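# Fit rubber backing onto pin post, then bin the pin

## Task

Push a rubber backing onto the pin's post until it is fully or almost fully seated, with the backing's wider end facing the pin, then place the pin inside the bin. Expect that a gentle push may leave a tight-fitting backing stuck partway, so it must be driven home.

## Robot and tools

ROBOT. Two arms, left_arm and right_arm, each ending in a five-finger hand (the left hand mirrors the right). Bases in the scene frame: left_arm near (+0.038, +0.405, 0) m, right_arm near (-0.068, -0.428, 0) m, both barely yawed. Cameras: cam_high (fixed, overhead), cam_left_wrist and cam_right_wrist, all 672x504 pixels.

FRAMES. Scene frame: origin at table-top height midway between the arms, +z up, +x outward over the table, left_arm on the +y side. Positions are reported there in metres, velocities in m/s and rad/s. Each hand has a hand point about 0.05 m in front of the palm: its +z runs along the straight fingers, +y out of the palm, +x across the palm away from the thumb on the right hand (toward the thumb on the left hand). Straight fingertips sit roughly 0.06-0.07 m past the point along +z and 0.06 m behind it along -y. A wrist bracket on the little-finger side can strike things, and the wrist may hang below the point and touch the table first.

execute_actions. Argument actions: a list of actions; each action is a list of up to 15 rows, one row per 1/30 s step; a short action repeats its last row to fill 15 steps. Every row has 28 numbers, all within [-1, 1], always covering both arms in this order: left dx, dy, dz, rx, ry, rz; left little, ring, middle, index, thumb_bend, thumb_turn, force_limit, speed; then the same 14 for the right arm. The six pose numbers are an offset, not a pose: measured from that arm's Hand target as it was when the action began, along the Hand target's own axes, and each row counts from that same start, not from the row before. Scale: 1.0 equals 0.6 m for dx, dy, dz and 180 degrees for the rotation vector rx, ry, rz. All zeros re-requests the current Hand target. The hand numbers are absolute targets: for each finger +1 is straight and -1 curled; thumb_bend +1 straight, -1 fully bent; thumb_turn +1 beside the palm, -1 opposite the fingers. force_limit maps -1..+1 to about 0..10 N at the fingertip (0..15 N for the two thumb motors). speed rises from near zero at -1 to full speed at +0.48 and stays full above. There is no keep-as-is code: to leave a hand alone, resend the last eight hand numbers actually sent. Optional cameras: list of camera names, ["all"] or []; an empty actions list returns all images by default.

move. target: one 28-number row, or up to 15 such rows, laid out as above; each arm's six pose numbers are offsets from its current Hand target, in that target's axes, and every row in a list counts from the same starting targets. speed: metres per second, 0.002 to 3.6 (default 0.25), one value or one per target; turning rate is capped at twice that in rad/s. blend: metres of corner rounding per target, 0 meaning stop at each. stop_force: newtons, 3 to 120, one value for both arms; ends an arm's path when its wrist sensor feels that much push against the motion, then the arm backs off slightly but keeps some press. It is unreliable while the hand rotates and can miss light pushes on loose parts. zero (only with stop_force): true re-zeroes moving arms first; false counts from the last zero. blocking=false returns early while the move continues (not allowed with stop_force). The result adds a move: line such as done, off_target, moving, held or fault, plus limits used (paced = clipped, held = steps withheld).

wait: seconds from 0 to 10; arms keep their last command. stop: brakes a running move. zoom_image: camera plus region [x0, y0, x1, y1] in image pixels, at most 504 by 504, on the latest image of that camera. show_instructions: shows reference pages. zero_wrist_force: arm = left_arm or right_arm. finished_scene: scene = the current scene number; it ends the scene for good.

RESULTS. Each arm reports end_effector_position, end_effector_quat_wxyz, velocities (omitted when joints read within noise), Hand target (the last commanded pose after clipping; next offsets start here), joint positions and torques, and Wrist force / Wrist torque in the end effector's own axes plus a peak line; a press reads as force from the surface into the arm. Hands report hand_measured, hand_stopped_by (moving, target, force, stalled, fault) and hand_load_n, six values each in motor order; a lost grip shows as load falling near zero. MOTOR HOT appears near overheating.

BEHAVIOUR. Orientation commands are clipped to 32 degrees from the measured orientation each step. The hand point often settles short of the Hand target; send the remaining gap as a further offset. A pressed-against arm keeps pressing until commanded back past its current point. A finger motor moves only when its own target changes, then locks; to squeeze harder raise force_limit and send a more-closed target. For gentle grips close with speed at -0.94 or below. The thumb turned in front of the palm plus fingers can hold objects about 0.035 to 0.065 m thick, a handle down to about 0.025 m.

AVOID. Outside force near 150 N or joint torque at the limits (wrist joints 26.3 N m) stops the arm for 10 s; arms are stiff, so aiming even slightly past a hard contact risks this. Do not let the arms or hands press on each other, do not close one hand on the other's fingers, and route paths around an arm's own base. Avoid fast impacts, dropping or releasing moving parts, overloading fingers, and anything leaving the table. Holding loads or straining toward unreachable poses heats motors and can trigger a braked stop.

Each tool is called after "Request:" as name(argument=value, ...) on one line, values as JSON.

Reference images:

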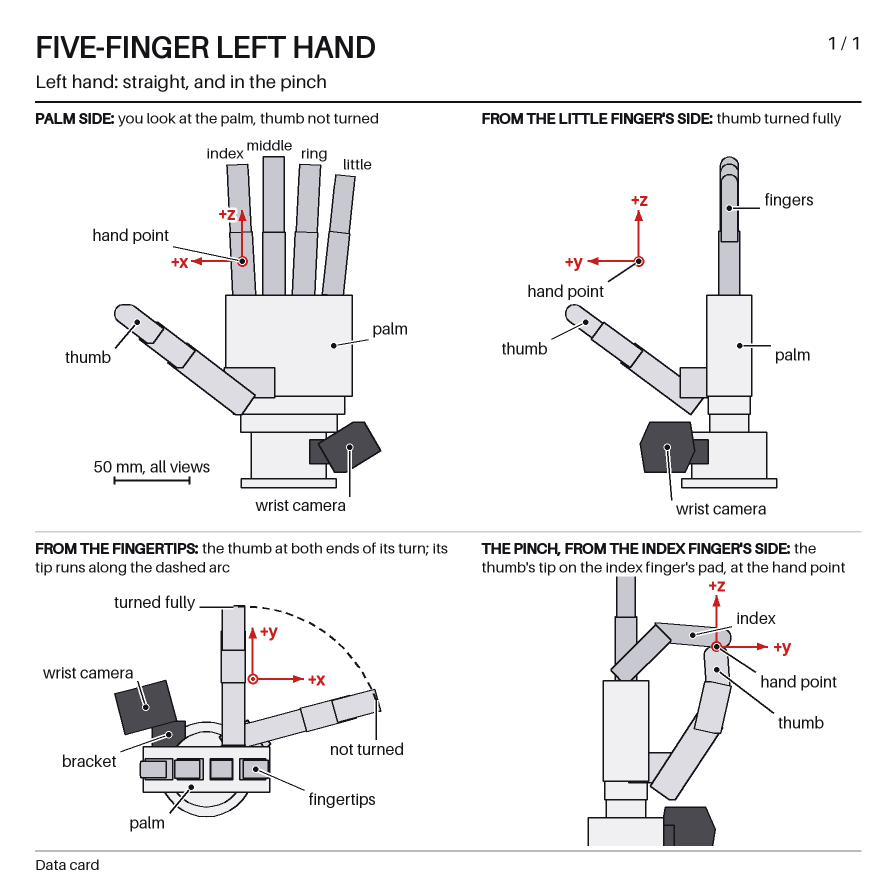

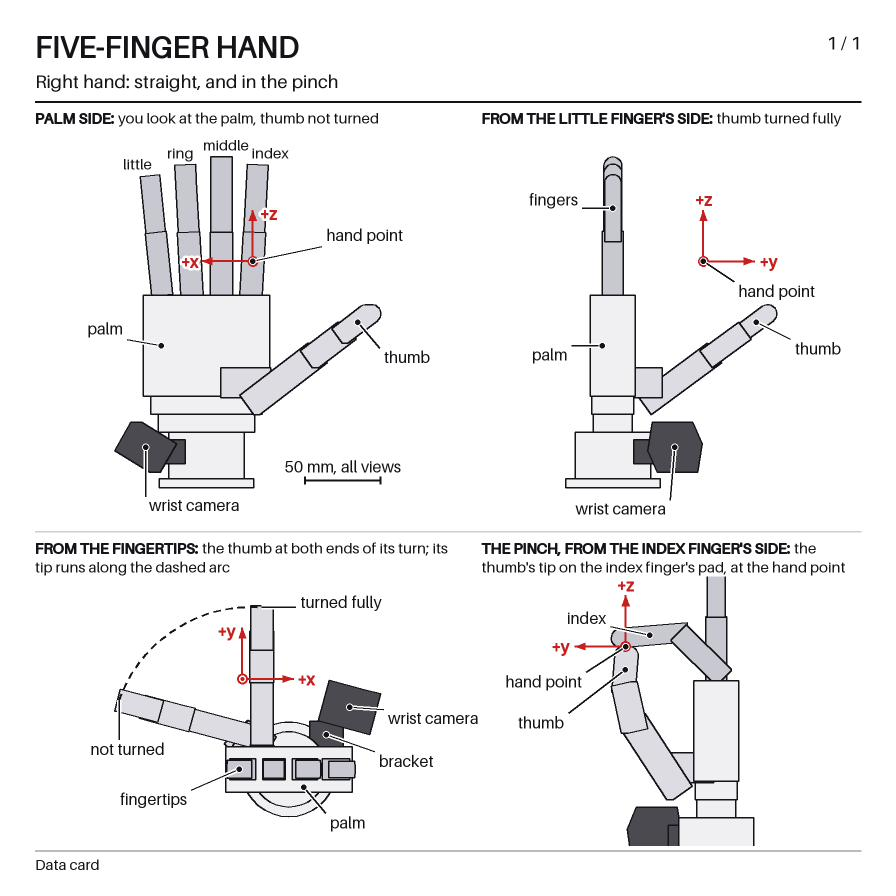

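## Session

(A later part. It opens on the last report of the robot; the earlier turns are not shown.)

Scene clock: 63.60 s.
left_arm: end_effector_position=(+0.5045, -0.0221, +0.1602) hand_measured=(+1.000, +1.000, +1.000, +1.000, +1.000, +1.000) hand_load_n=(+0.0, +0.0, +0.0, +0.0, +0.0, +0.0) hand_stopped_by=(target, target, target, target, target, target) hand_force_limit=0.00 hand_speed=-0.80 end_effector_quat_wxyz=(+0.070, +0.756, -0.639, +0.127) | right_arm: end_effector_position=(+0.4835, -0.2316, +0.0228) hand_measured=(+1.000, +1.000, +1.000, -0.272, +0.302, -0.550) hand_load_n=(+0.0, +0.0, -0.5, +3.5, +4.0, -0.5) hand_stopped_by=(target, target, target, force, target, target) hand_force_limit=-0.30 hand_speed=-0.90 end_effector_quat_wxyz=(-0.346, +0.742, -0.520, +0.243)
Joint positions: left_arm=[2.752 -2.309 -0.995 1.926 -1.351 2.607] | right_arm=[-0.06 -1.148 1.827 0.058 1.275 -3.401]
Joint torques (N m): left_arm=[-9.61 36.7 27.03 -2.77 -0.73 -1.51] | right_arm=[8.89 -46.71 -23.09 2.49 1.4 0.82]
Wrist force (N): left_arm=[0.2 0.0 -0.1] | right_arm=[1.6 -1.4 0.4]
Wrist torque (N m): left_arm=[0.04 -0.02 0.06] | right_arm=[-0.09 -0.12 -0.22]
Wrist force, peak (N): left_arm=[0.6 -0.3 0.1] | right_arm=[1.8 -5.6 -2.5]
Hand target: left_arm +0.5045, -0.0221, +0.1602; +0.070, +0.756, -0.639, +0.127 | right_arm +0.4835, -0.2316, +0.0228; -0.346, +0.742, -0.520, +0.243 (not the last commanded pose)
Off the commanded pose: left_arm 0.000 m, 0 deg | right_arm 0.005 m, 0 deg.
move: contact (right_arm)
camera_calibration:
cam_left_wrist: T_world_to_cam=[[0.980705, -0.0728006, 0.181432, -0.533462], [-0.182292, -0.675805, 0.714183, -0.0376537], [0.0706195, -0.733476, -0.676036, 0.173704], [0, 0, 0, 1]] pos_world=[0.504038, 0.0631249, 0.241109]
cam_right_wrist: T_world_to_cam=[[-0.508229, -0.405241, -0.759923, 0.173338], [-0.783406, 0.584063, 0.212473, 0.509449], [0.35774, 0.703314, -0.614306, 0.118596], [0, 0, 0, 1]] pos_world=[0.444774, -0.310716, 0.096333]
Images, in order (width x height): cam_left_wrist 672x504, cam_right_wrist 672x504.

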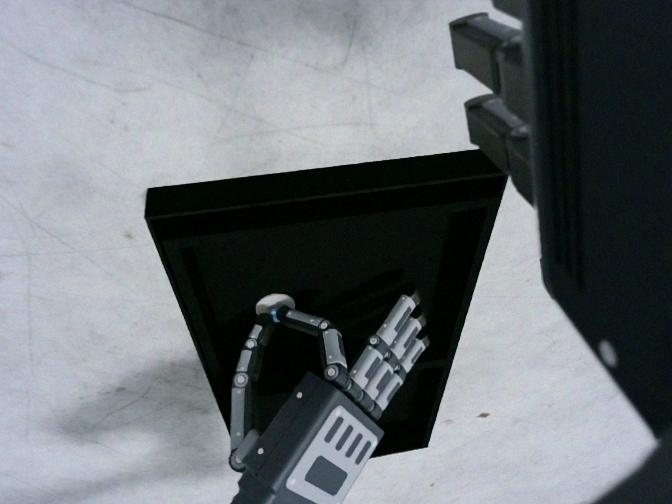

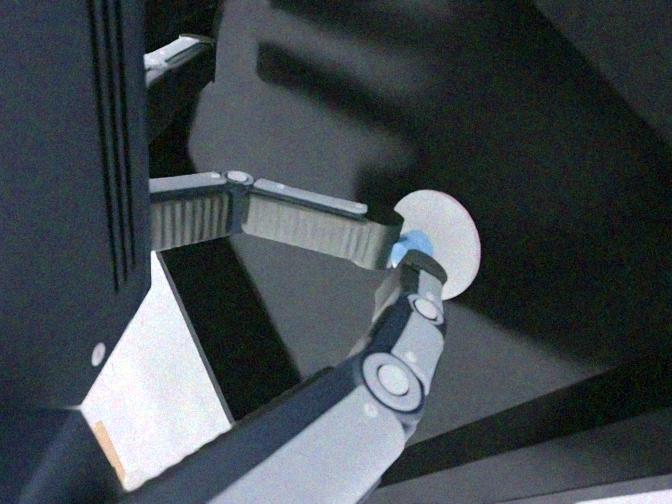

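Request:
move(target=[[0,0,0,0,0,0,1,1,1,1,1,1,0,-0.8,0,0,0,0,0,0,1,1,1,-0.225,0.3,-0.55,-0.3,-0.6],[0,0,0,0,0,0,1,1,1,1,1,1,0,-0.8,0,-0.01532,-0.01286,0,0,0,1,1,1,-0.225,0.3,-0.55,-0.3,-0.6]], speed=[0.02,0.02], cameras=["cam_right_wrist","cam_left_wrist"])

Request:
zoom_image(camera="cam_left_wrist", region=[252, 292, 300, 340])

Request:
zoom_image(camera="cam_right_wrist", region=[380, 194, 476, 266])

Scene clock: 67.50 s.
left_arm: end_effector_position=(+0.5045, -0.0221, +0.1602) hand_measured=(+1.000, +1.000, +1.000, +1.000, +1.000, +1.000) hand_load_n=(+0.0, +0.0, +0.0, +0.0, +0.0, +0.0) hand_stopped_by=(target, target, target, target, target, target) hand_force_limit=0.00 hand_speed=-0.80 end_effector_quat_wxyz=(+0.070, +0.756, -0.639, +0.127) | right_arm: end_effector_position=(+0.4835, -0.2316, +0.0346) hand_measured=(+1.000, +1.000, +1.000, -0.224, +0.300, -0.550) hand_load_n=(+0.0, +0.0, +0.0, +0.0, +0.0, +0.0) hand_stopped_by=(target, target, target, target, target, target) hand_force_limit=-0.30 hand_speed=-0.60 end_effector_quat_wxyz=(-0.346, +0.742, -0.520, +0.243)
Joint positions: left_arm=[2.752 -2.309 -0.995 1.926 -1.351 2.607] | right_arm=[-0.06 -1.166 1.816 0.087 1.275 -3.401]
Joint torques (N m): left_arm=[-10.22 36.61 27.03 -2.66 -0.56 -1.47] | right_arm=[8.68 -46.79 -23.51 2.49 1.36 1.16]
Wrist force (N): left_arm=[0.2 -0.1 -0.1] | right_arm=[1.6 -1.5 0.6]
Wrist torque (N m): left_arm=[0.02 -0.03 0.07] | right_arm=[-0.13 -0.12 -0.22]
Wrist force, peak (N): left_arm=[0.4 -0.1 -0.5] | right_arm=[1.8 -2.1 -0.2]
Hand target: left_arm +0.5045, -0.0221, +0.1602; +0.070, +0.756, -0.639, +0.127 | right_arm +0.4835, -0.2316, +0.0348; -0.346, +0.742, -0.520, +0.243
Off the commanded pose: left_arm 0.000 m, 0 deg | right_arm 0.000 m, 0 deg.
move: done
camera_calibration:
cam_left_wrist: T_world_to_cam=[[0.980705, -0.0728006, 0.181432, -0.533462], [-0.182292, -0.675805, 0.714183, -0.0376537], [0.0706195, -0.733476, -0.676036, 0.173704], [0, 0, 0, 1]] pos_world=[0.504038, 0.0631249, 0.241109]
cam_right_wrist: T_world_to_cam=[[-0.508229, -0.405241, -0.759923, 0.182305], [-0.783406, 0.584063, 0.212473, 0.506942], [0.35774, 0.703314, -0.614306, 0.125844], [0, 0, 0, 1]] pos_world=[0.444774, -0.310716, 0.108133]
Images, in order (width x height): cam_left_wrist 672x504, cam_right_wrist 672x504.

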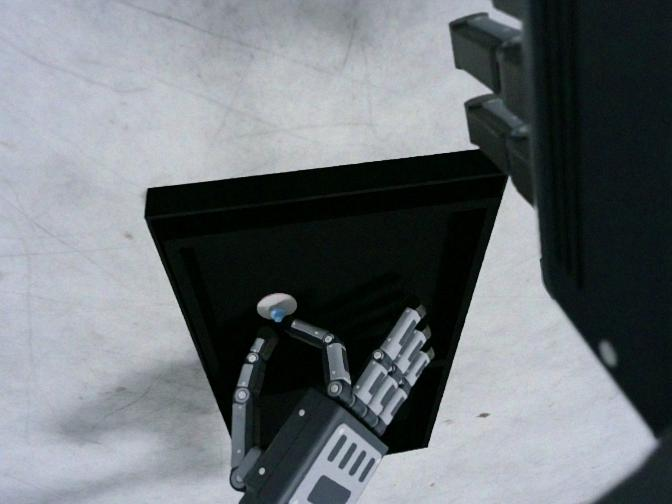

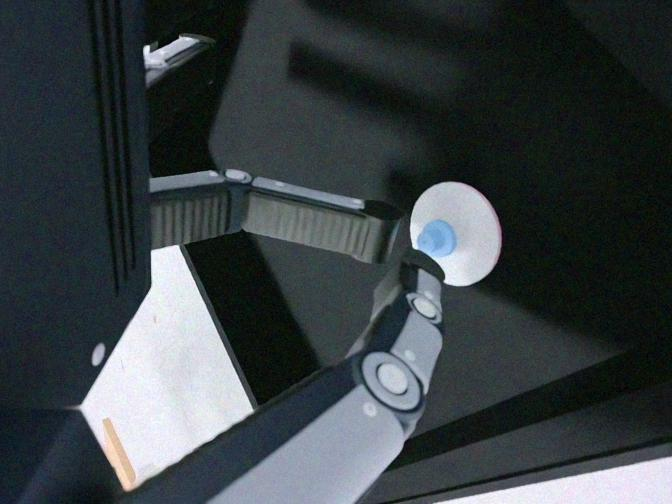

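Scaled by 10.500 from the camera's 672x504 image, which has a finer 960x720 frame.

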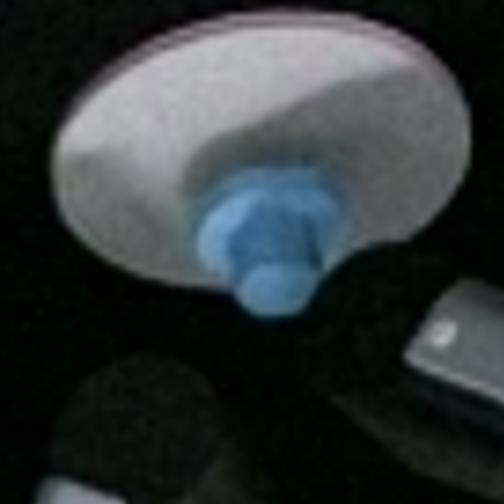

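Scaled by 5.250 from the camera's 672x504 image, which has a finer 960x720 frame.

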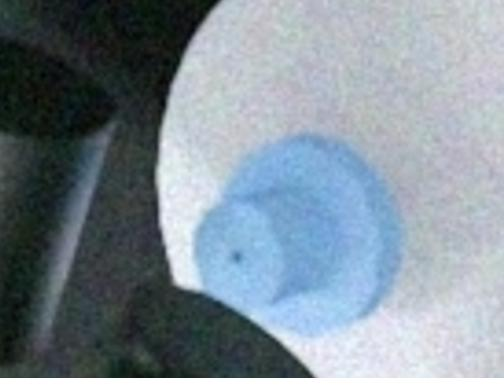

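Request:
move(target=[[0,0,0,0,0,0,1,1,1,1,1,1,0,-0.8,0,-0.08324,-0.06985,0,0,0,1,1,1,-0.225,0.3,-0.55,-0.3,-0.6],[0,0,0,0,0,0,1,1,1,1,1,1,0,-0.8,-0.06642,-0.06388,-0.18367,-0.27485,0.04846,0.10392,1,1,1,-0.225,0.3,-0.55,-0.3,-0.6],[0,0,0,0,0,0,1,1,1,1,1,1,0,-0.8,-0.06642,-0.0192,-0.14617,-0.27485,0.04846,0.10392,1,1,1,-0.225,0.3,-0.55,-0.3,-0.6]], speed=[0.15,0.35,0.1], blend=[0.02,0.0,0], cameras=["cam_right_wrist","cam_left_wrist"])

Request:
zoom_image(camera="cam_left_wrist", region=[240, 292, 312, 364])

Request:
zoom_image(camera="cam_right_wrist", region=[80, 140, 296, 302])

Scene clock: 71.90 s.
left_arm: end_effector_position=(+0.5045, -0.0221, +0.1602) hand_measured=(+1.000, +1.000, +1.000, +1.000, +1.000, +1.000) hand_load_n=(+0.0, +0.0, +0.0, +0.0, +0.0, +0.0) hand_stopped_by=(target, target, target, target, target, target) hand_force_limit=0.00 hand_speed=-0.80 end_effector_quat_wxyz=(+0.070, +0.756, -0.639, +0.127) | right_arm: end_effector_position=(+0.4137, -0.2145, +0.1002) hand_measured=(+1.000, +1.000, +1.000, -0.224, +0.300, -0.550) hand_load_n=(+0.0, +0.0, +0.0, +0.0, +0.0, +0.0) hand_stopped_by=(target, target, target, target, target, target) hand_force_limit=-0.30 hand_speed=-0.60 end_effector_quat_wxyz=(+0.000, +0.707, -0.707, +0.000)
Joint positions: left_arm=[2.752 -2.309 -0.995 1.926 -1.351 2.607] | right_arm=[0.074 -0.837 1.168 1.24 1.571 -3.05]
Joint torques (N m): left_arm=[-9.58 36.92 26.94 -2.62 -0.54 -1.27] | right_arm=[6.97 -34.1 -8.36 0.65 -1.22 1.32]
Wrist force (N): left_arm=[0.2 -0.1 0.0] | right_arm=[2.2 0.7 -0.5]
Wrist torque (N m): left_arm=[0.01 -0.03 0.07] | right_arm=[0.06 -0.14 0.01]
Wrist force, peak (N): left_arm=[0.5 -0.3 0.2] | right_arm=[2.2 -1.6 0.1]
Hand target: left_arm +0.5045, -0.0221, +0.1602; +0.070, +0.756, -0.639, +0.127 | right_arm +0.4137, -0.2145, +0.1000; +0.000, +0.707, -0.707, +0.000
Off the commanded pose: left_arm 0.000 m, 0 deg | right_arm 0.000 m, 0 deg.
move: done
camera_calibration:
cam_left_wrist: T_world_to_cam=[[0.980705, -0.0728006, 0.181432, -0.533462], [-0.182292, -0.675805, 0.714183, -0.0376537], [0.0706195, -0.733476, -0.676036, 0.173704], [0, 0, 0, 1]] pos_world=[0.504038, 0.0631249, 0.241109]
cam_right_wrist: T_world_to_cam=[[-0.978284, -0.206596, -0.0166635, 0.366214], [-0.181821, 0.816808, 0.547509, 0.195789], [-0.0995024, 0.538649, -0.836634, 0.355178], [0, 0, 0, 1]] pos_world=[0.429201, -0.275579, 0.196061]
Images, in order (width x height): cam_left_wrist 672x504, cam_right_wrist 672x504.

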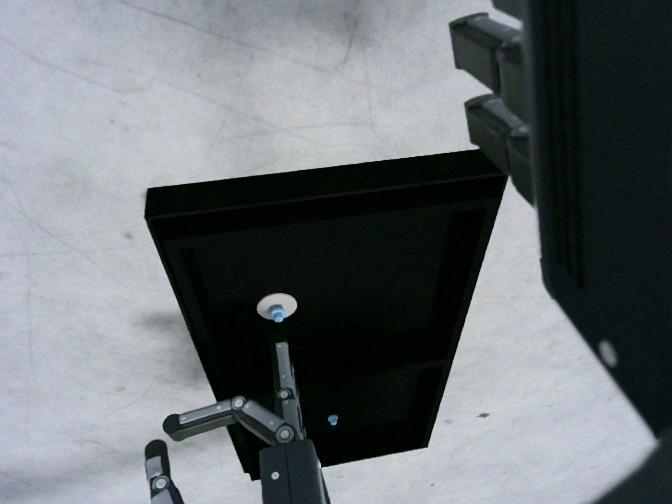

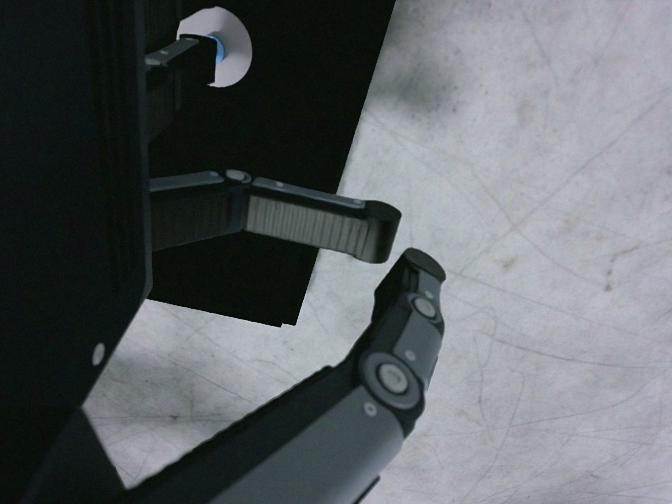

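Scaled by 7.000 from the camera's 672x504 image, which has a finer 960x720 frame.

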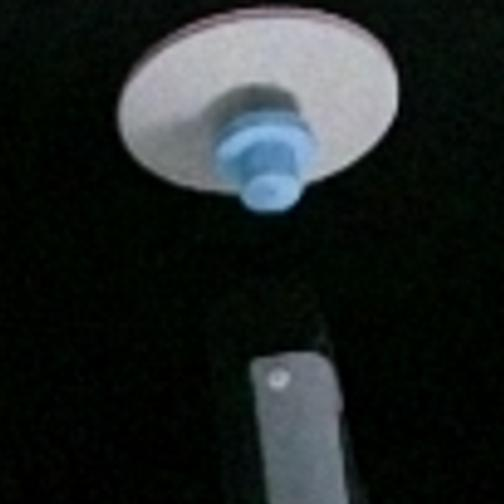

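Scaled by 2.333 from the camera's 672x504 image, which has a finer 960x720 frame.

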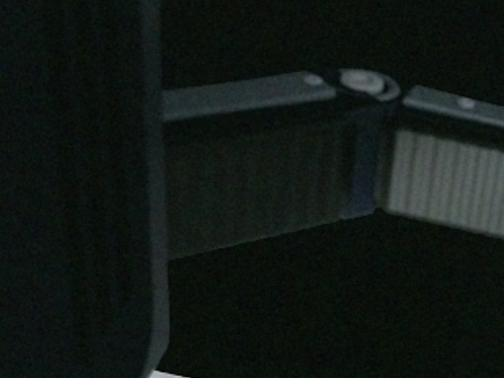

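Request:
zoom_image(camera="cam_right_wrist", region=[140, 0, 268, 96])

Request:
zoom_image(camera="cam_left_wrist", region=[258, 312, 300, 354])

Scaled by 3.938 from the camera's 672x504 image, which has a finer 960x720 frame.

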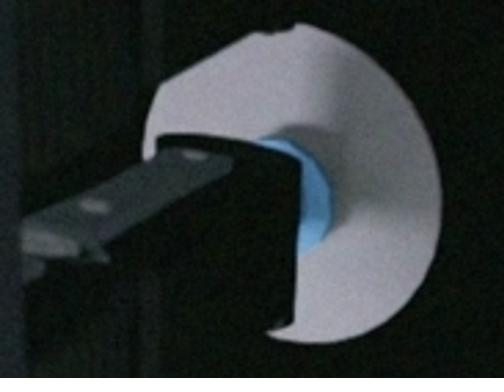

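Scaled by 12.000 from the camera's 672x504 image, which has a finer 960x720 frame.

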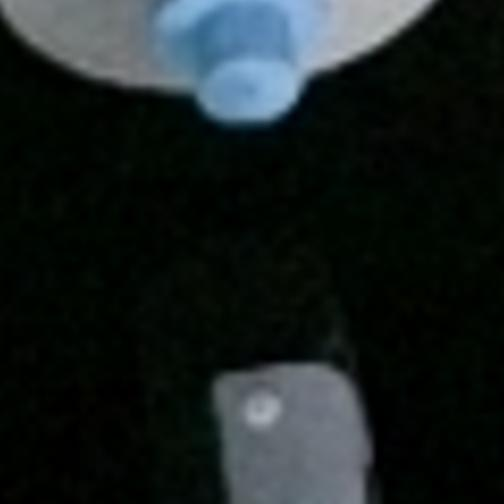

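Request:
move(target=[0,0,0,0,0,0,1,1,1,1,1,1,0,-0.8,0,-0.00083,0.03667,0,0,0,1,1,1,-0.225,0.3,-0.55,-0.3,-0.6], speed=0.02, stop_force=15, cameras=["cam_left_wrist"])

Request:
zoom_image(camera="cam_left_wrist", region=[258, 292, 300, 334])

Scene clock: 76.27 s.
left_arm: end_effector_position=(+0.5045, -0.0221, +0.1602) hand_measured=(+1.000, +1.000, +1.000, +1.000, +1.000, +1.000) hand_load_n=(+0.0, +0.0, +0.0, +0.0, +0.0, +0.0) hand_stopped_by=(target, target, target, target, target, target) hand_force_limit=0.00 hand_speed=-0.80 end_effector_quat_wxyz=(+0.070, +0.756, -0.639, +0.127) | right_arm: end_effector_position=(+0.4141, -0.2145, +0.0828) hand_measured=(+1.000, +1.000, +1.000, -0.224, +0.300, -0.550) hand_load_n=(+0.0, +0.0, +0.0, +0.0, +0.0, +0.0) hand_stopped_by=(target, target, target, target, target, target) hand_force_limit=-0.30 hand_speed=-0.60 end_effector_quat_wxyz=(+0.000, +0.707, -0.707, +0.000)
Joint positions: left_arm=[2.752 -2.309 -0.995 1.926 -1.351 2.607] | right_arm=[0.074 -0.821 1.187 1.205 1.571 -3.05]
Joint torques (N m): left_arm=[-10.08 37.13 25.85 -2.71 -0.47 -1.25] | right_arm=[-5.37 -59.99 -23.88 4.54 -1.03 -0.28]
Wrist force (N): left_arm=[0.4 -0.1 -0.1] | right_arm=[2.0 0.5 -0.5]
Wrist torque (N m): left_arm=[0.02 -0.06 0.08] | right_arm=[0.01 -0.10 0.00]
Wrist force, peak (N): left_arm=[0.6 -0.4 0.0] | right_arm=[3.1 2.2 -16.6]
Hand target: left_arm +0.5045, -0.0221, +0.1602; +0.070, +0.756, -0.639, +0.127 | right_arm +0.4141, -0.2145, +0.0828; +0.000, +0.707, -0.707, +0.000 (not the last commanded pose)
Off the commanded pose: left_arm 0.000 m, 0 deg | right_arm 0.005 m, 0 deg.
move: contact (right_arm)
camera_calibration:
cam_left_wrist: T_world_to_cam=[[0.980705, -0.0728006, 0.181432, -0.533462], [-0.182292, -0.675805, 0.714183, -0.0376537], [0.0706195, -0.733476, -0.676036, 0.173704], [0, 0, 0, 1]] pos_world=[0.504038, 0.0631249, 0.241109]
Images, in order (width x height): cam_left_wrist 672x504.

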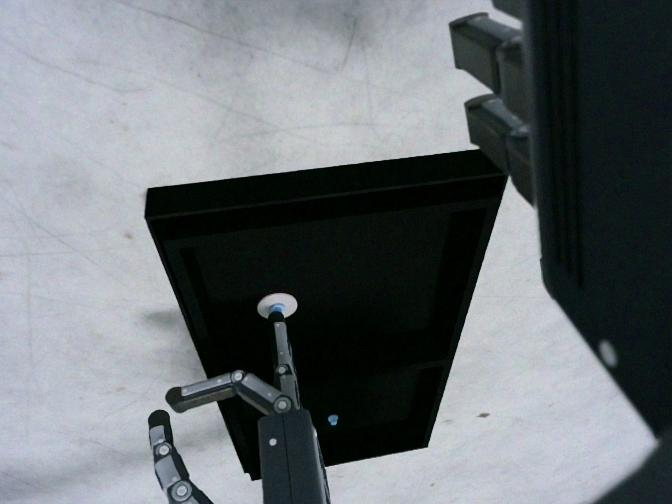

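Scaled by 12.000 from the camera's 672x504 image, which has a finer 960x720 frame.

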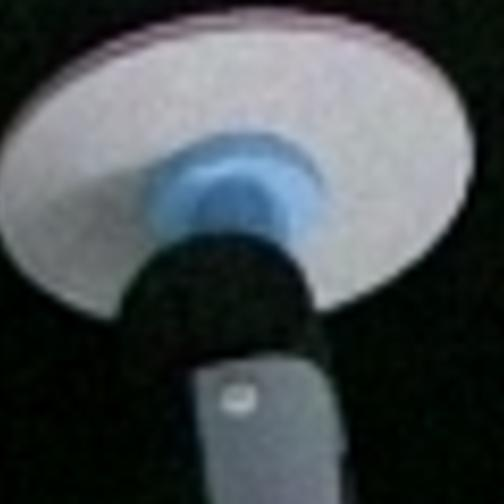

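Request:
move(target=[0,0,0,0,0,0,1,1,1,1,1,1,0,-0.8,0,-0.001,0.01,0,0,0,1,1,1,-0.225,0.3,-0.55,-0.3,-0.6], speed=0.015, stop_force=25, cameras=["cam_left_wrist"])

Request:
zoom_image(camera="cam_left_wrist", region=[258, 292, 300, 334])

Scene clock: 78.07 s.
left_arm: end_effector_position=(+0.5045, -0.0221, +0.1602) hand_measured=(+1.000, +1.000, +1.000, +1.000, +1.000, +1.000) hand_load_n=(+0.0, +0.0, +0.0, +0.0, +0.0, +0.0) hand_stopped_by=(target, target, target, target, target, target) hand_force_limit=0.00 hand_speed=-0.80 end_effector_quat_wxyz=(+0.070, +0.756, -0.639, +0.127) | right_arm: end_effector_position=(+0.4143, -0.2145, +0.0814) hand_measured=(+1.000, +1.000, +1.000, -0.224, +0.300, -0.550) hand_load_n=(+0.0, +0.0, -1.0, +0.0, +0.0, +0.0) hand_stopped_by=(target, target, target, target, target, target) hand_force_limit=-0.30 hand_speed=-0.60 end_effector_quat_wxyz=(+0.000, +0.707, -0.707, +0.000)
Joint positions: left_arm=[2.752 -2.309 -0.995 1.926 -1.351 2.607] | right_arm=[0.074 -0.819 1.188 1.202 1.571 -3.05]
Joint torques (N m): left_arm=[-9.3 37.64 26.17 -2.61 -0.55 -1.23] | right_arm=[-5.09 -45.91 -17.52 1.67 -0.98 -0.11]
Wrist force (N): left_arm=[0.4 -0.4 -0.1] | right_arm=[2.9 1.6 -25.7]
Wrist torque (N m): left_arm=[-0.02 -0.06 0.09] | right_arm=[1.52 0.44 0.08]
Wrist force, peak (N): left_arm=[0.6 -0.3 0.3] | right_arm=[3.2 1.6 -36.5]
Hand target: left_arm +0.5045, -0.0221, +0.1602; +0.070, +0.756, -0.639, +0.127 | right_arm +0.4143, -0.2145, +0.0814; +0.000, +0.707, -0.707, +0.000 (not the last commanded pose)
Off the commanded pose: left_arm 0.000 m, 0 deg | right_arm 0.005 m, 0 deg.
move: contact (right_arm)
camera_calibration:
cam_left_wrist: T_world_to_cam=[[0.980705, -0.0728006, 0.181432, -0.533462], [-0.182292, -0.675805, 0.714183, -0.0376537], [0.0706195, -0.733476, -0.676036, 0.173704], [0, 0, 0, 1]] pos_world=[0.504038, 0.0631249, 0.241109]
Images, in order (width x height): cam_left_wrist 672x504.

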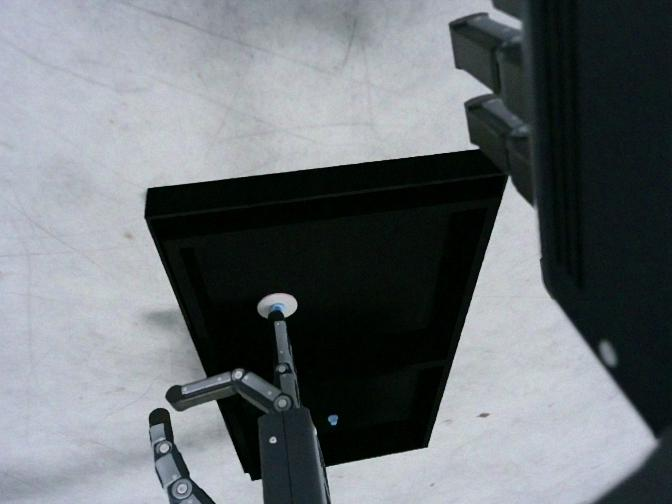

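Scaled by 12.000 from the camera's 672x504 image, which has a finer 960x720 frame.

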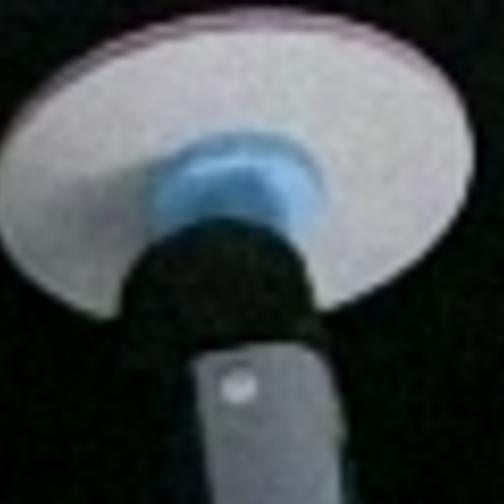

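Request:
move(target=[[0,0,0,0,0,0,1,1,1,1,1,1,0,-0.8,0,0,-0.0167,0,0,0,1,1,1,-0.225,0.3,-0.55,-0.3,-0.6],[0,0,0,0,0,0,1,1,1,1,1,1,0,-0.8,0,0,-0.1,0,0,0,1,1,1,-0.225,0.3,-0.55,-0.3,-0.6],[0,0,0,0,0,0,1,1,1,1,1,1,0,-0.8,0.309,0,-0.1,0,0,0,1,1,1,-0.225,0.3,-0.55,-0.3,-0.6]], speed=[0.05,0.2,0.35], blend=[0.005,0.02,0], cameras=["cam_left_wrist","cam_right_wrist"])

Request:
zoom_image(camera="cam_left_wrist", region=[254, 288, 302, 336])

Scene clock: 80.60 s.
left_arm: end_effector_position=(+0.5045, -0.0221, +0.1602) hand_measured=(+1.000, +1.000, +1.000, +1.000, +1.000, +1.000) hand_load_n=(+0.0, +0.0, +0.0, +0.0, +0.0, +0.0) hand_stopped_by=(target, target, target, target, target, target) hand_force_limit=0.00 hand_speed=-0.80 end_effector_quat_wxyz=(+0.070, +0.756, -0.639, +0.127) | right_arm: end_effector_position=(+0.4142, -0.3997, +0.1416) hand_measured=(+1.000, +1.000, +1.000, -0.224, +0.300, -0.550) hand_load_n=(+0.0, +0.0, +0.0, +0.0, +0.0, +0.0) hand_stopped_by=(target, target, target, target, target, target) hand_force_limit=-0.30 hand_speed=-0.60 end_effector_quat_wxyz=(+0.000, +0.707, -0.707, +0.000)
Joint positions: left_arm=[2.752 -2.309 -0.995 1.926 -1.351 2.607] | right_arm=[-0.269 -0.943 1.239 1.274 1.571 -3.393]
Joint torques (N m): left_arm=[-10.21 37.44 26.57 -2.5 -0.5 -1.1] | right_arm=[-7.17 -29.99 -25.04 4.61 -1.64 -1.39]
Wrist force (N): left_arm=[0.1 -0.2 0.0] | right_arm=[2.6 0.7 -0.5]
Wrist torque (N m): left_arm=[0.01 -0.03 0.06] | right_arm=[0.06 -0.22 0.19]
Wrist force, peak (N): left_arm=[0.3 -0.4 -0.1] | right_arm=[3.0 2.0 -26.1]
Hand target: left_arm +0.5045, -0.0221, +0.1602; +0.070, +0.756, -0.639, +0.127 | right_arm +0.4142, -0.3999, +0.1415; +0.000, +0.707, -0.707, +0.000
Off the commanded pose: left_arm 0.000 m, 0 deg | right_arm 0.000 m, 0 deg.
move: done
camera_calibration:
cam_left_wrist: T_world_to_cam=[[0.980705, -0.0728006, 0.181432, -0.533462], [-0.182292, -0.675805, 0.714183, -0.0376537], [0.0706195, -0.733476, -0.676036, 0.173704], [0, 0, 0, 1]] pos_world=[0.504038, 0.0631249, 0.241109]
cam_right_wrist: T_world_to_cam=[[-0.978288, -0.206545, -0.0170981, 0.329163], [-0.18202, 0.816807, 0.547444, 0.324568], [-0.0991058, 0.53867, -0.836668, 0.489459], [0, 0, 0, 1]] pos_world=[0.429602, -0.460779, 0.23746]
Images, in order (width x height): cam_left_wrist 672x504, cam_right_wrist 672x504.

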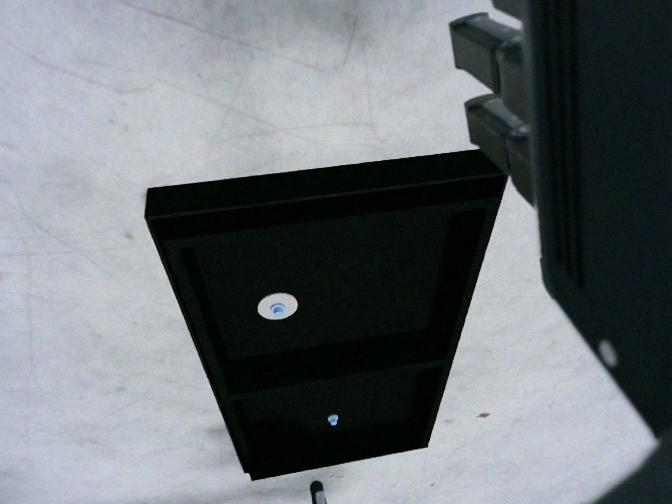

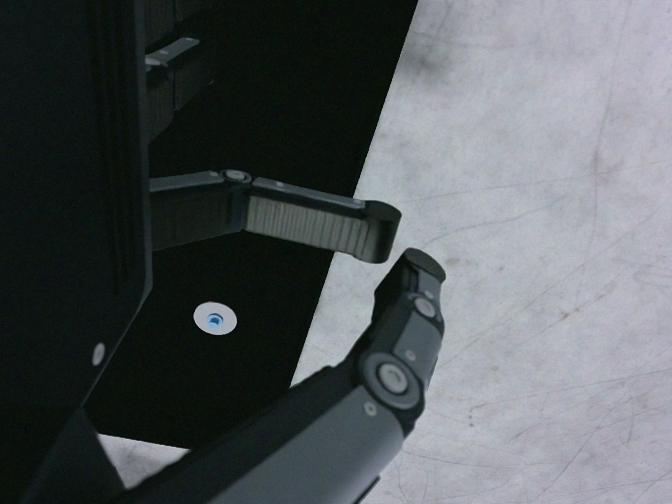

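Scaled by 10.500 from the camera's 672x504 image, which has a finer 960x720 frame.

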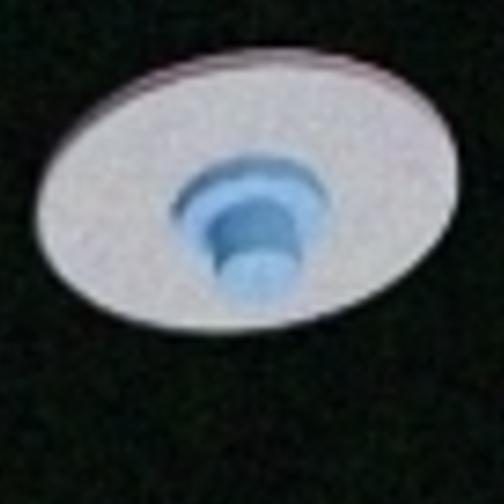

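Request:
zoom_image(camera="cam_left_wrist", region=[268, 298, 288, 322])

Request:
zoom_image(camera="cam_right_wrist", region=[190, 294, 242, 342])

Scaled by 21.000 from the camera's 672x504 image, which has a finer 960x720 frame.

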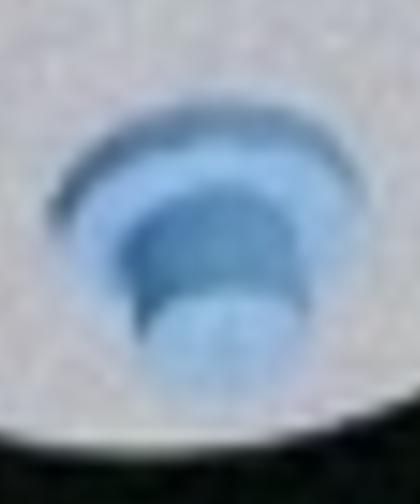

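Scaled by 9.692 from the camera's 672x504 image, which has a finer 960x720 frame.

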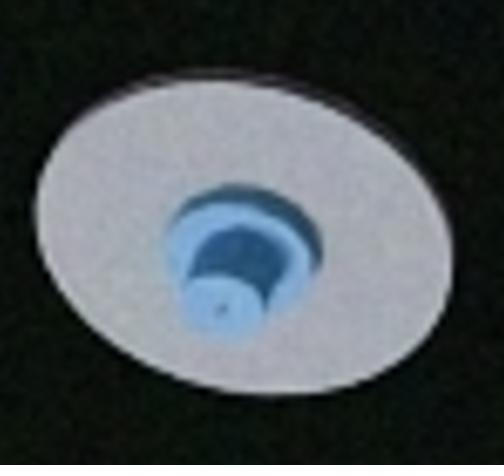

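Request:
zoom_image(camera="cam_left_wrist", region=[150, 200, 310, 400])

Request:
zoom_image(camera="cam_left_wrist", region=[180, 330, 460, 480])

Scaled by 2.520 from the camera's 672x504 image, which has a finer 960x720 frame.

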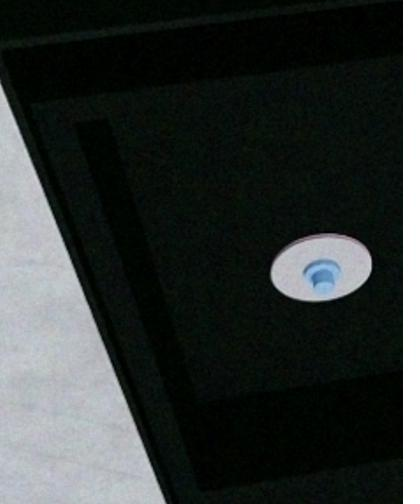

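Scaled by 1.800 from the camera's 672x504 image, which has a finer 960x720 frame.

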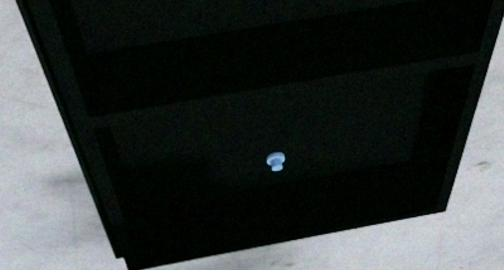

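Request:
move(target=[0.3113,0.0985,0.1727,0.2882,0.0676,0.2590,1,1,1,-0.2,0.3,-0.55,-0.3,0,0.1667,0.0833,-0.1667,0,0,0,1,1,1,-0.225,0.3,-0.55,-0.3,-0.6], speed=0.35, cameras=["cam_left_wrist","cam_high"])

Scene clock: 91.93 s.
left_arm: end_effector_position=(+0.4854, -0.2372, +0.1103) hand_measured=(+1.000, +1.000, +1.000, -0.200, +0.300, -0.550) hand_load_n=(+0.0, +0.0, +0.0, +0.0, +0.0, +0.0) hand_stopped_by=(target, target, target, target, target, target) hand_force_limit=-0.30 hand_speed=0.00 end_effector_quat_wxyz=(+0.248, -0.390, +0.748, -0.476) | right_arm: end_effector_position=(+0.3642, -0.4998, +0.2416) hand_measured=(+1.000, +1.000, +1.000, -0.224, +0.300, -0.550) hand_load_n=(+0.0, +0.0, +0.0, +0.0, +0.0, +0.0) hand_stopped_by=(target, target, target, target, target, target) hand_force_limit=-0.30 hand_speed=-0.60 end_effector_quat_wxyz=(+0.000, +0.707, -0.707, +0.000)
Joint positions: left_arm=[2.296 -2.195 -1.33 3.082 -1.744 3.06] | right_arm=[-0.491 -1.095 1.218 1.447 1.571 -3.614]
Joint torques (N m): left_arm=[-10.54 33.07 7.89 1.72 -0.29 2.94] | right_arm=[-8.31 -52.07 -25.39 4.52 -1.72 -1.53]
Wrist force (N): left_arm=[-0.3 -1.1 -0.8] | right_arm=[2.4 0.6 -0.7]
Wrist torque (N m): left_arm=[-0.04 -0.07 -0.18] | right_arm=[0.07 -0.12 0.20]
Wrist force, peak (N): left_arm=[0.0 -1.2 -0.9] | right_arm=[2.7 0.7 -0.8]
Hand target: left_arm +0.4854, -0.2372, +0.1102; +0.248, -0.390, +0.748, -0.477 | right_arm +0.3642, -0.4998, +0.2416; +0.000, +0.707, -0.707, +0.000
Off the commanded pose: left_arm 0.000 m, 0 deg | right_arm 0.000 m, 0 deg.
move: done
camera_calibration:
cam_left_wrist: T_world_to_cam=[[0.138532, -0.42554, 0.894273, -0.274784], [-0.942537, -0.333854, -0.0128554, 0.379561], [0.304028, -0.841105, -0.447336, -0.18052], [0, 0, 0, 1]] pos_world=[0.4507, -0.142049, 0.169858]
Images, in order (width x height): cam_high 672x504, cam_left_wrist 672x504.

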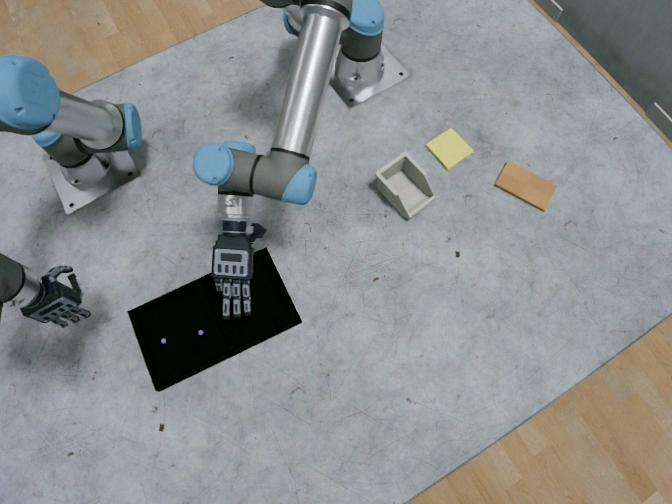

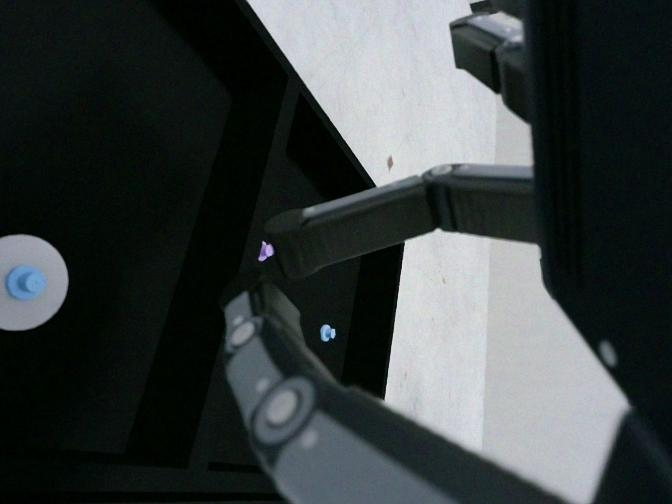

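Request:
zoom_image(camera="cam_left_wrist", region=[0, 230, 84, 336])

Request:
zoom_image(camera="cam_high", region=[360, 140, 450, 230])

Scaled by 4.755 from the camera's 672x504 image, which has a finer 960x720 frame.

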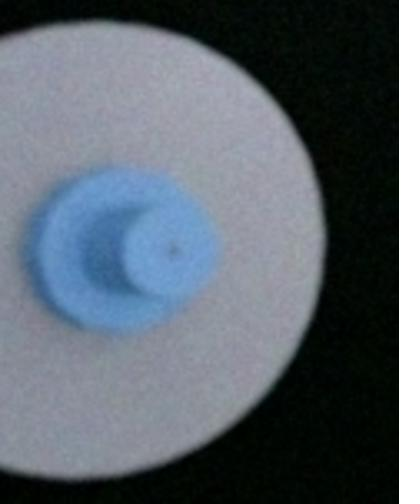

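Scaled by 5.600 from the camera's 672x504 image, which has a finer 960x720 frame.

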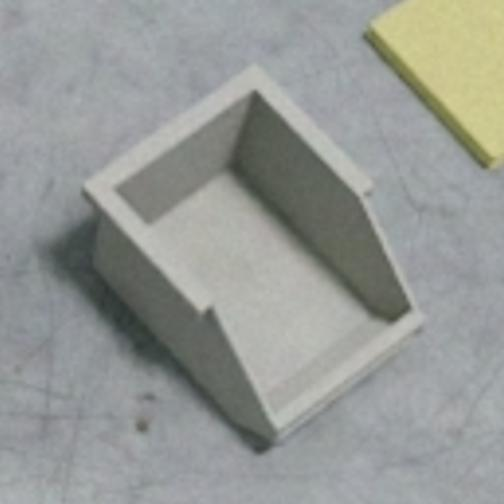

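Request:
move(target=[0.00595,0.09913,0.04453,0,0,0,1,1,1,-0.2,0.3,-0.55,-0.3,0,0,0,0,0,0,0,1,1,1,-0.225,0.3,-0.55,-0.3,-0.6], speed=0.12, cameras=["cam_left_wrist"])

Request:
zoom_image(camera="cam_left_wrist", region=[120, 220, 248, 316])

Scene clock: 94.37 s.
left_arm: end_effector_position=(+0.4827, -0.2396, +0.0453) hand_measured=(+1.000, +1.000, +1.000, -0.200, +0.300, -0.550) hand_load_n=(+0.0, -0.5, +0.0, +0.0, +0.0, +0.0) hand_stopped_by=(target, target, target, target, target, target) hand_force_limit=-0.30 hand_speed=0.00 end_effector_quat_wxyz=(+0.248, -0.390, +0.748, -0.477) | right_arm: end_effector_position=(+0.3642, -0.4998, +0.2416) hand_measured=(+1.000, +1.000, +1.000, -0.224, +0.300, -0.550) hand_load_n=(+0.0, +0.0, +0.0, +0.0, +0.0, +0.0) hand_stopped_by=(target, target, target, target, target, target) hand_force_limit=-0.30 hand_speed=-0.60 end_effector_quat_wxyz=(+0.000, +0.707, -0.707, +0.000)
Joint positions: left_arm=[2.29 -2.264 -1.394 3.214 -1.749 3.057] | right_arm=[-0.491 -1.095 1.218 1.447 1.571 -3.614]
Joint torques (N m): left_arm=[-10.28 35 5.6 1.66 -1.63 -2.81] | right_arm=[-7.41 -50.66 -25.82 4.52 -1.68 -1.34]
Wrist force (N): left_arm=[-0.1 -0.9 -1.1] | right_arm=[2.1 0.6 -0.8]
Wrist torque (N m): left_arm=[0.00 -0.12 -0.02] | right_arm=[0.06 -0.06 0.17]
Wrist force, peak (N): left_arm=[-0.4 -1.8 -0.8] | right_arm=[2.4 0.7 -0.8]
Hand target: left_arm +0.4827, -0.2396, +0.0450; +0.248, -0.390, +0.748, -0.477 | right_arm +0.3642, -0.4998, +0.2416; +0.000, +0.707, -0.707, +0.000
Off the commanded pose: left_arm 0.000 m, 0 deg | right_arm 0.000 m, 0 deg.
move: done
camera_calibration:
cam_left_wrist: T_world_to_cam=[[0.138331, -0.425499, 0.894324, -0.217199], [-0.9426, -0.333672, -0.0129553, 0.37535], [0.303924, -0.841197, -0.447233, -0.210742], [0, 0, 0, 1]] pos_world=[0.4479, -0.144449, 0.104858]
Images, in order (width x height): cam_left_wrist 672x504.

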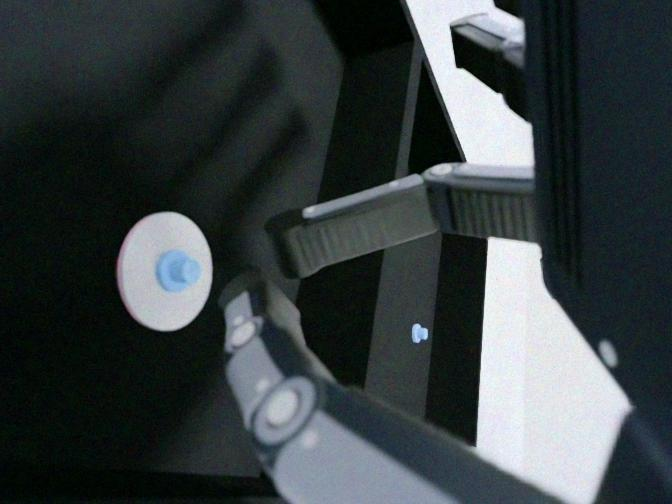

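Scaled by 3.938 from the camera's 672x504 image, which has a finer 960x720 frame.

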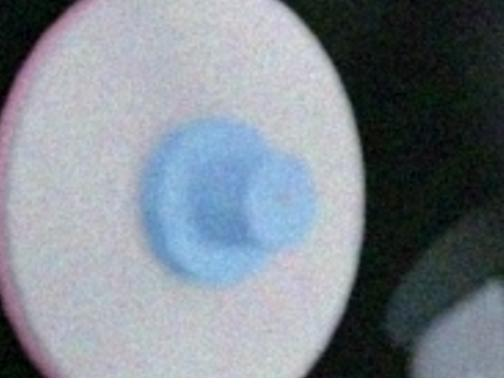

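Request:
move(target=[-0.00167,0.02565,0.01202,0,0,0,1,1,1,-0.2,0.3,-0.55,-0.3,0,0,0,0,0,0,0,1,1,1,-0.225,0.3,-0.55,-0.3,-0.6], speed=0.06, stop_force=5, cameras=["cam_left_wrist"])

Request:
zoom_image(camera="cam_left_wrist", region=[190, 220, 318, 316])

Scene clock: 96.70 s.
left_arm: end_effector_position=(+0.4833, -0.2388, +0.0280) hand_measured=(+1.000, +1.000, +1.000, -0.200, +0.300, -0.550) hand_load_n=(+0.0, +0.0, -0.5, +0.0, +0.0, +0.0) hand_stopped_by=(target, target, target, target, target, target) hand_force_limit=-0.30 hand_speed=0.00 end_effector_quat_wxyz=(+0.248, -0.390, +0.748, -0.477) | right_arm: end_effector_position=(+0.3642, -0.4998, +0.2416) hand_measured=(+1.000, +1.000, +1.000, -0.224, +0.300, -0.550) hand_load_n=(+0.0, +0.0, +0.0, +0.0, +0.0, +0.0) hand_stopped_by=(target, target, target, target, target, target) hand_force_limit=-0.30 hand_speed=-0.60 end_effector_quat_wxyz=(+0.000, +0.707, -0.707, +0.000)
Joint positions: left_arm=[2.292 -2.285 -1.408 3.249 -1.748 3.058] | right_arm=[-0.491 -1.095 1.218 1.447 1.571 -3.614]
Joint torques (N m): left_arm=[10.79 34.45 5.13 1.81 0.86 2.83] | right_arm=[-8.05 -50.75 -25.52 4.64 -1.52 -1.3]
Wrist force (N): left_arm=[0.1 -1.1 -1.0] | right_arm=[2.3 0.7 -0.6]
Wrist torque (N m): left_arm=[-0.03 -0.14 -0.12] | right_arm=[0.07 -0.11 0.20]
Wrist force, peak (N): left_arm=[-0.1 -1.0 -1.3] | right_arm=[2.5 0.6 -0.6]
Hand target: left_arm +0.4833, -0.2388, +0.0280; +0.248, -0.390, +0.748, -0.477 | right_arm +0.3642, -0.4998, +0.2416; +0.000, +0.707, -0.707, +0.000
Off the commanded pose: left_arm 0.000 m, 0 deg | right_arm 0.000 m, 0 deg.
move: done
camera_calibration:
cam_left_wrist: T_world_to_cam=[[0.138243, -0.425518, 0.894329, -0.201522], [-0.942584, -0.333713, -0.0130774, 0.375957], [0.304014, -0.841172, -0.44722, -0.217981], [0, 0, 0, 1]] pos_world=[0.4485, -0.143649, 0.0876582]
Images, in order (width x height): cam_left_wrist 672x504.

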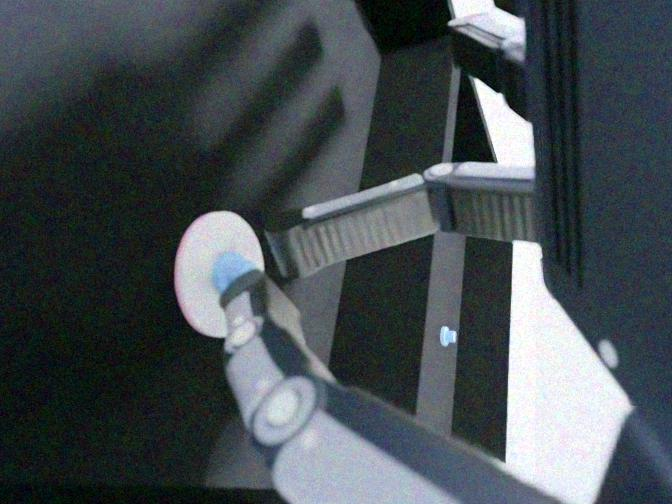

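Scaled by 3.938 from the camera's 672x504 image, which has a finer 960x720 frame.

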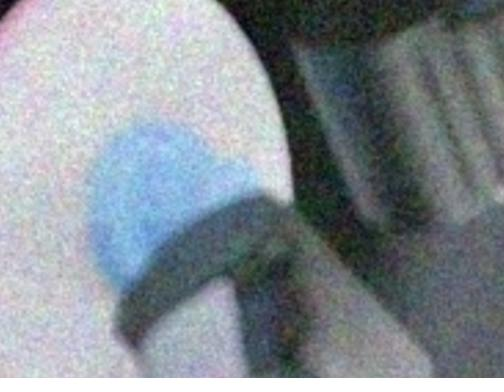

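Request:
move(target=[0,0.00695,0.00324,0,0,0,1,1,1,-0.2,0.3,-0.55,-0.3,0,0,0,0,0,0,0,1,1,1,-0.225,0.3,-0.55,-0.3,-0.6], speed=0.02, stop_force=4, cameras=["cam_left_wrist"])

Request:
zoom_image(camera="cam_left_wrist", region=[190, 220, 318, 316])

Scene clock: 99.03 s.
left_arm: end_effector_position=(+0.4833, -0.2388, +0.0234) hand_measured=(+1.000, +1.000, +1.000, -0.200, +0.300, -0.550) hand_load_n=(+0.0, -0.5, -0.5, +0.0, +0.0, +0.0) hand_stopped_by=(target, target, target, target, target, target) hand_force_limit=-0.30 hand_speed=0.00 end_effector_quat_wxyz=(+0.248, -0.390, +0.748, -0.477) | right_arm: end_effector_position=(+0.3642, -0.4998, +0.2416) hand_measured=(+1.000, +1.000, +1.000, -0.224, +0.300, -0.550) hand_load_n=(+0.0, +0.0, +0.0, +0.0, +0.0, +0.0) hand_stopped_by=(target, target, target, target, target, target) hand_force_limit=-0.30 hand_speed=-0.60 end_effector_quat_wxyz=(+0.000, +0.707, -0.707, +0.000)
Joint positions: left_arm=[2.292 -2.29 -1.411 3.258 -1.748 3.058] | right_arm=[-0.491 -1.095 1.218 1.447 1.571 -3.614]
Joint torques (N m): left_arm=[10.04 33.92 5.73 1.78 0.91 2.82] | right_arm=[-6.45 -51.13 -25.48 4.48 -1.64 -1.42]
Wrist force (N): left_arm=[0.3 -1.3 -1.0] | right_arm=[2.2 0.5 -0.6]
Wrist torque (N m): left_arm=[-0.06 -0.16 -0.11] | right_arm=[0.04 -0.08 0.18]
Wrist force, peak (N): left_arm=[0.0 -1.5 -1.1] | right_arm=[2.5 0.4 -0.9]
Hand target: left_arm +0.4833, -0.2388, +0.0234; +0.248, -0.390, +0.748, -0.477 | right_arm +0.3642, -0.4998, +0.2416; +0.000, +0.707, -0.707, +0.000
Off the commanded pose: left_arm 0.000 m, 0 deg | right_arm 0.000 m, 0 deg.
move: done
camera_calibration:
cam_left_wrist: T_world_to_cam=[[0.138243, -0.425518, 0.894329, -0.197408], [-0.942584, -0.333713, -0.0130774, 0.375897], [0.304014, -0.841172, -0.44722, -0.220039], [0, 0, 0, 1]] pos_world=[0.4485, -0.143649, 0.0830582]
Images, in order (width x height): cam_left_wrist 672x504.

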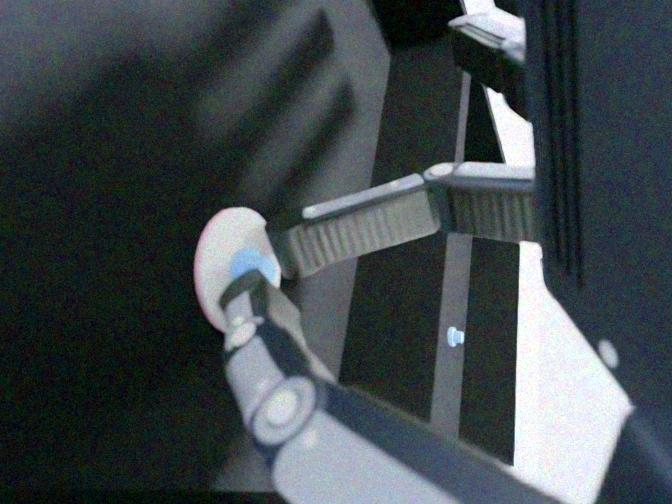

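Scaled by 3.938 from the camera's 672x504 image, which has a finer 960x720 frame.

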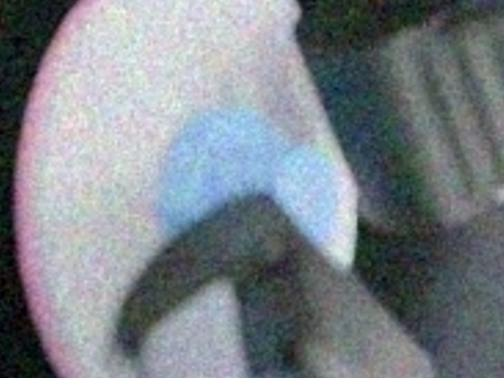

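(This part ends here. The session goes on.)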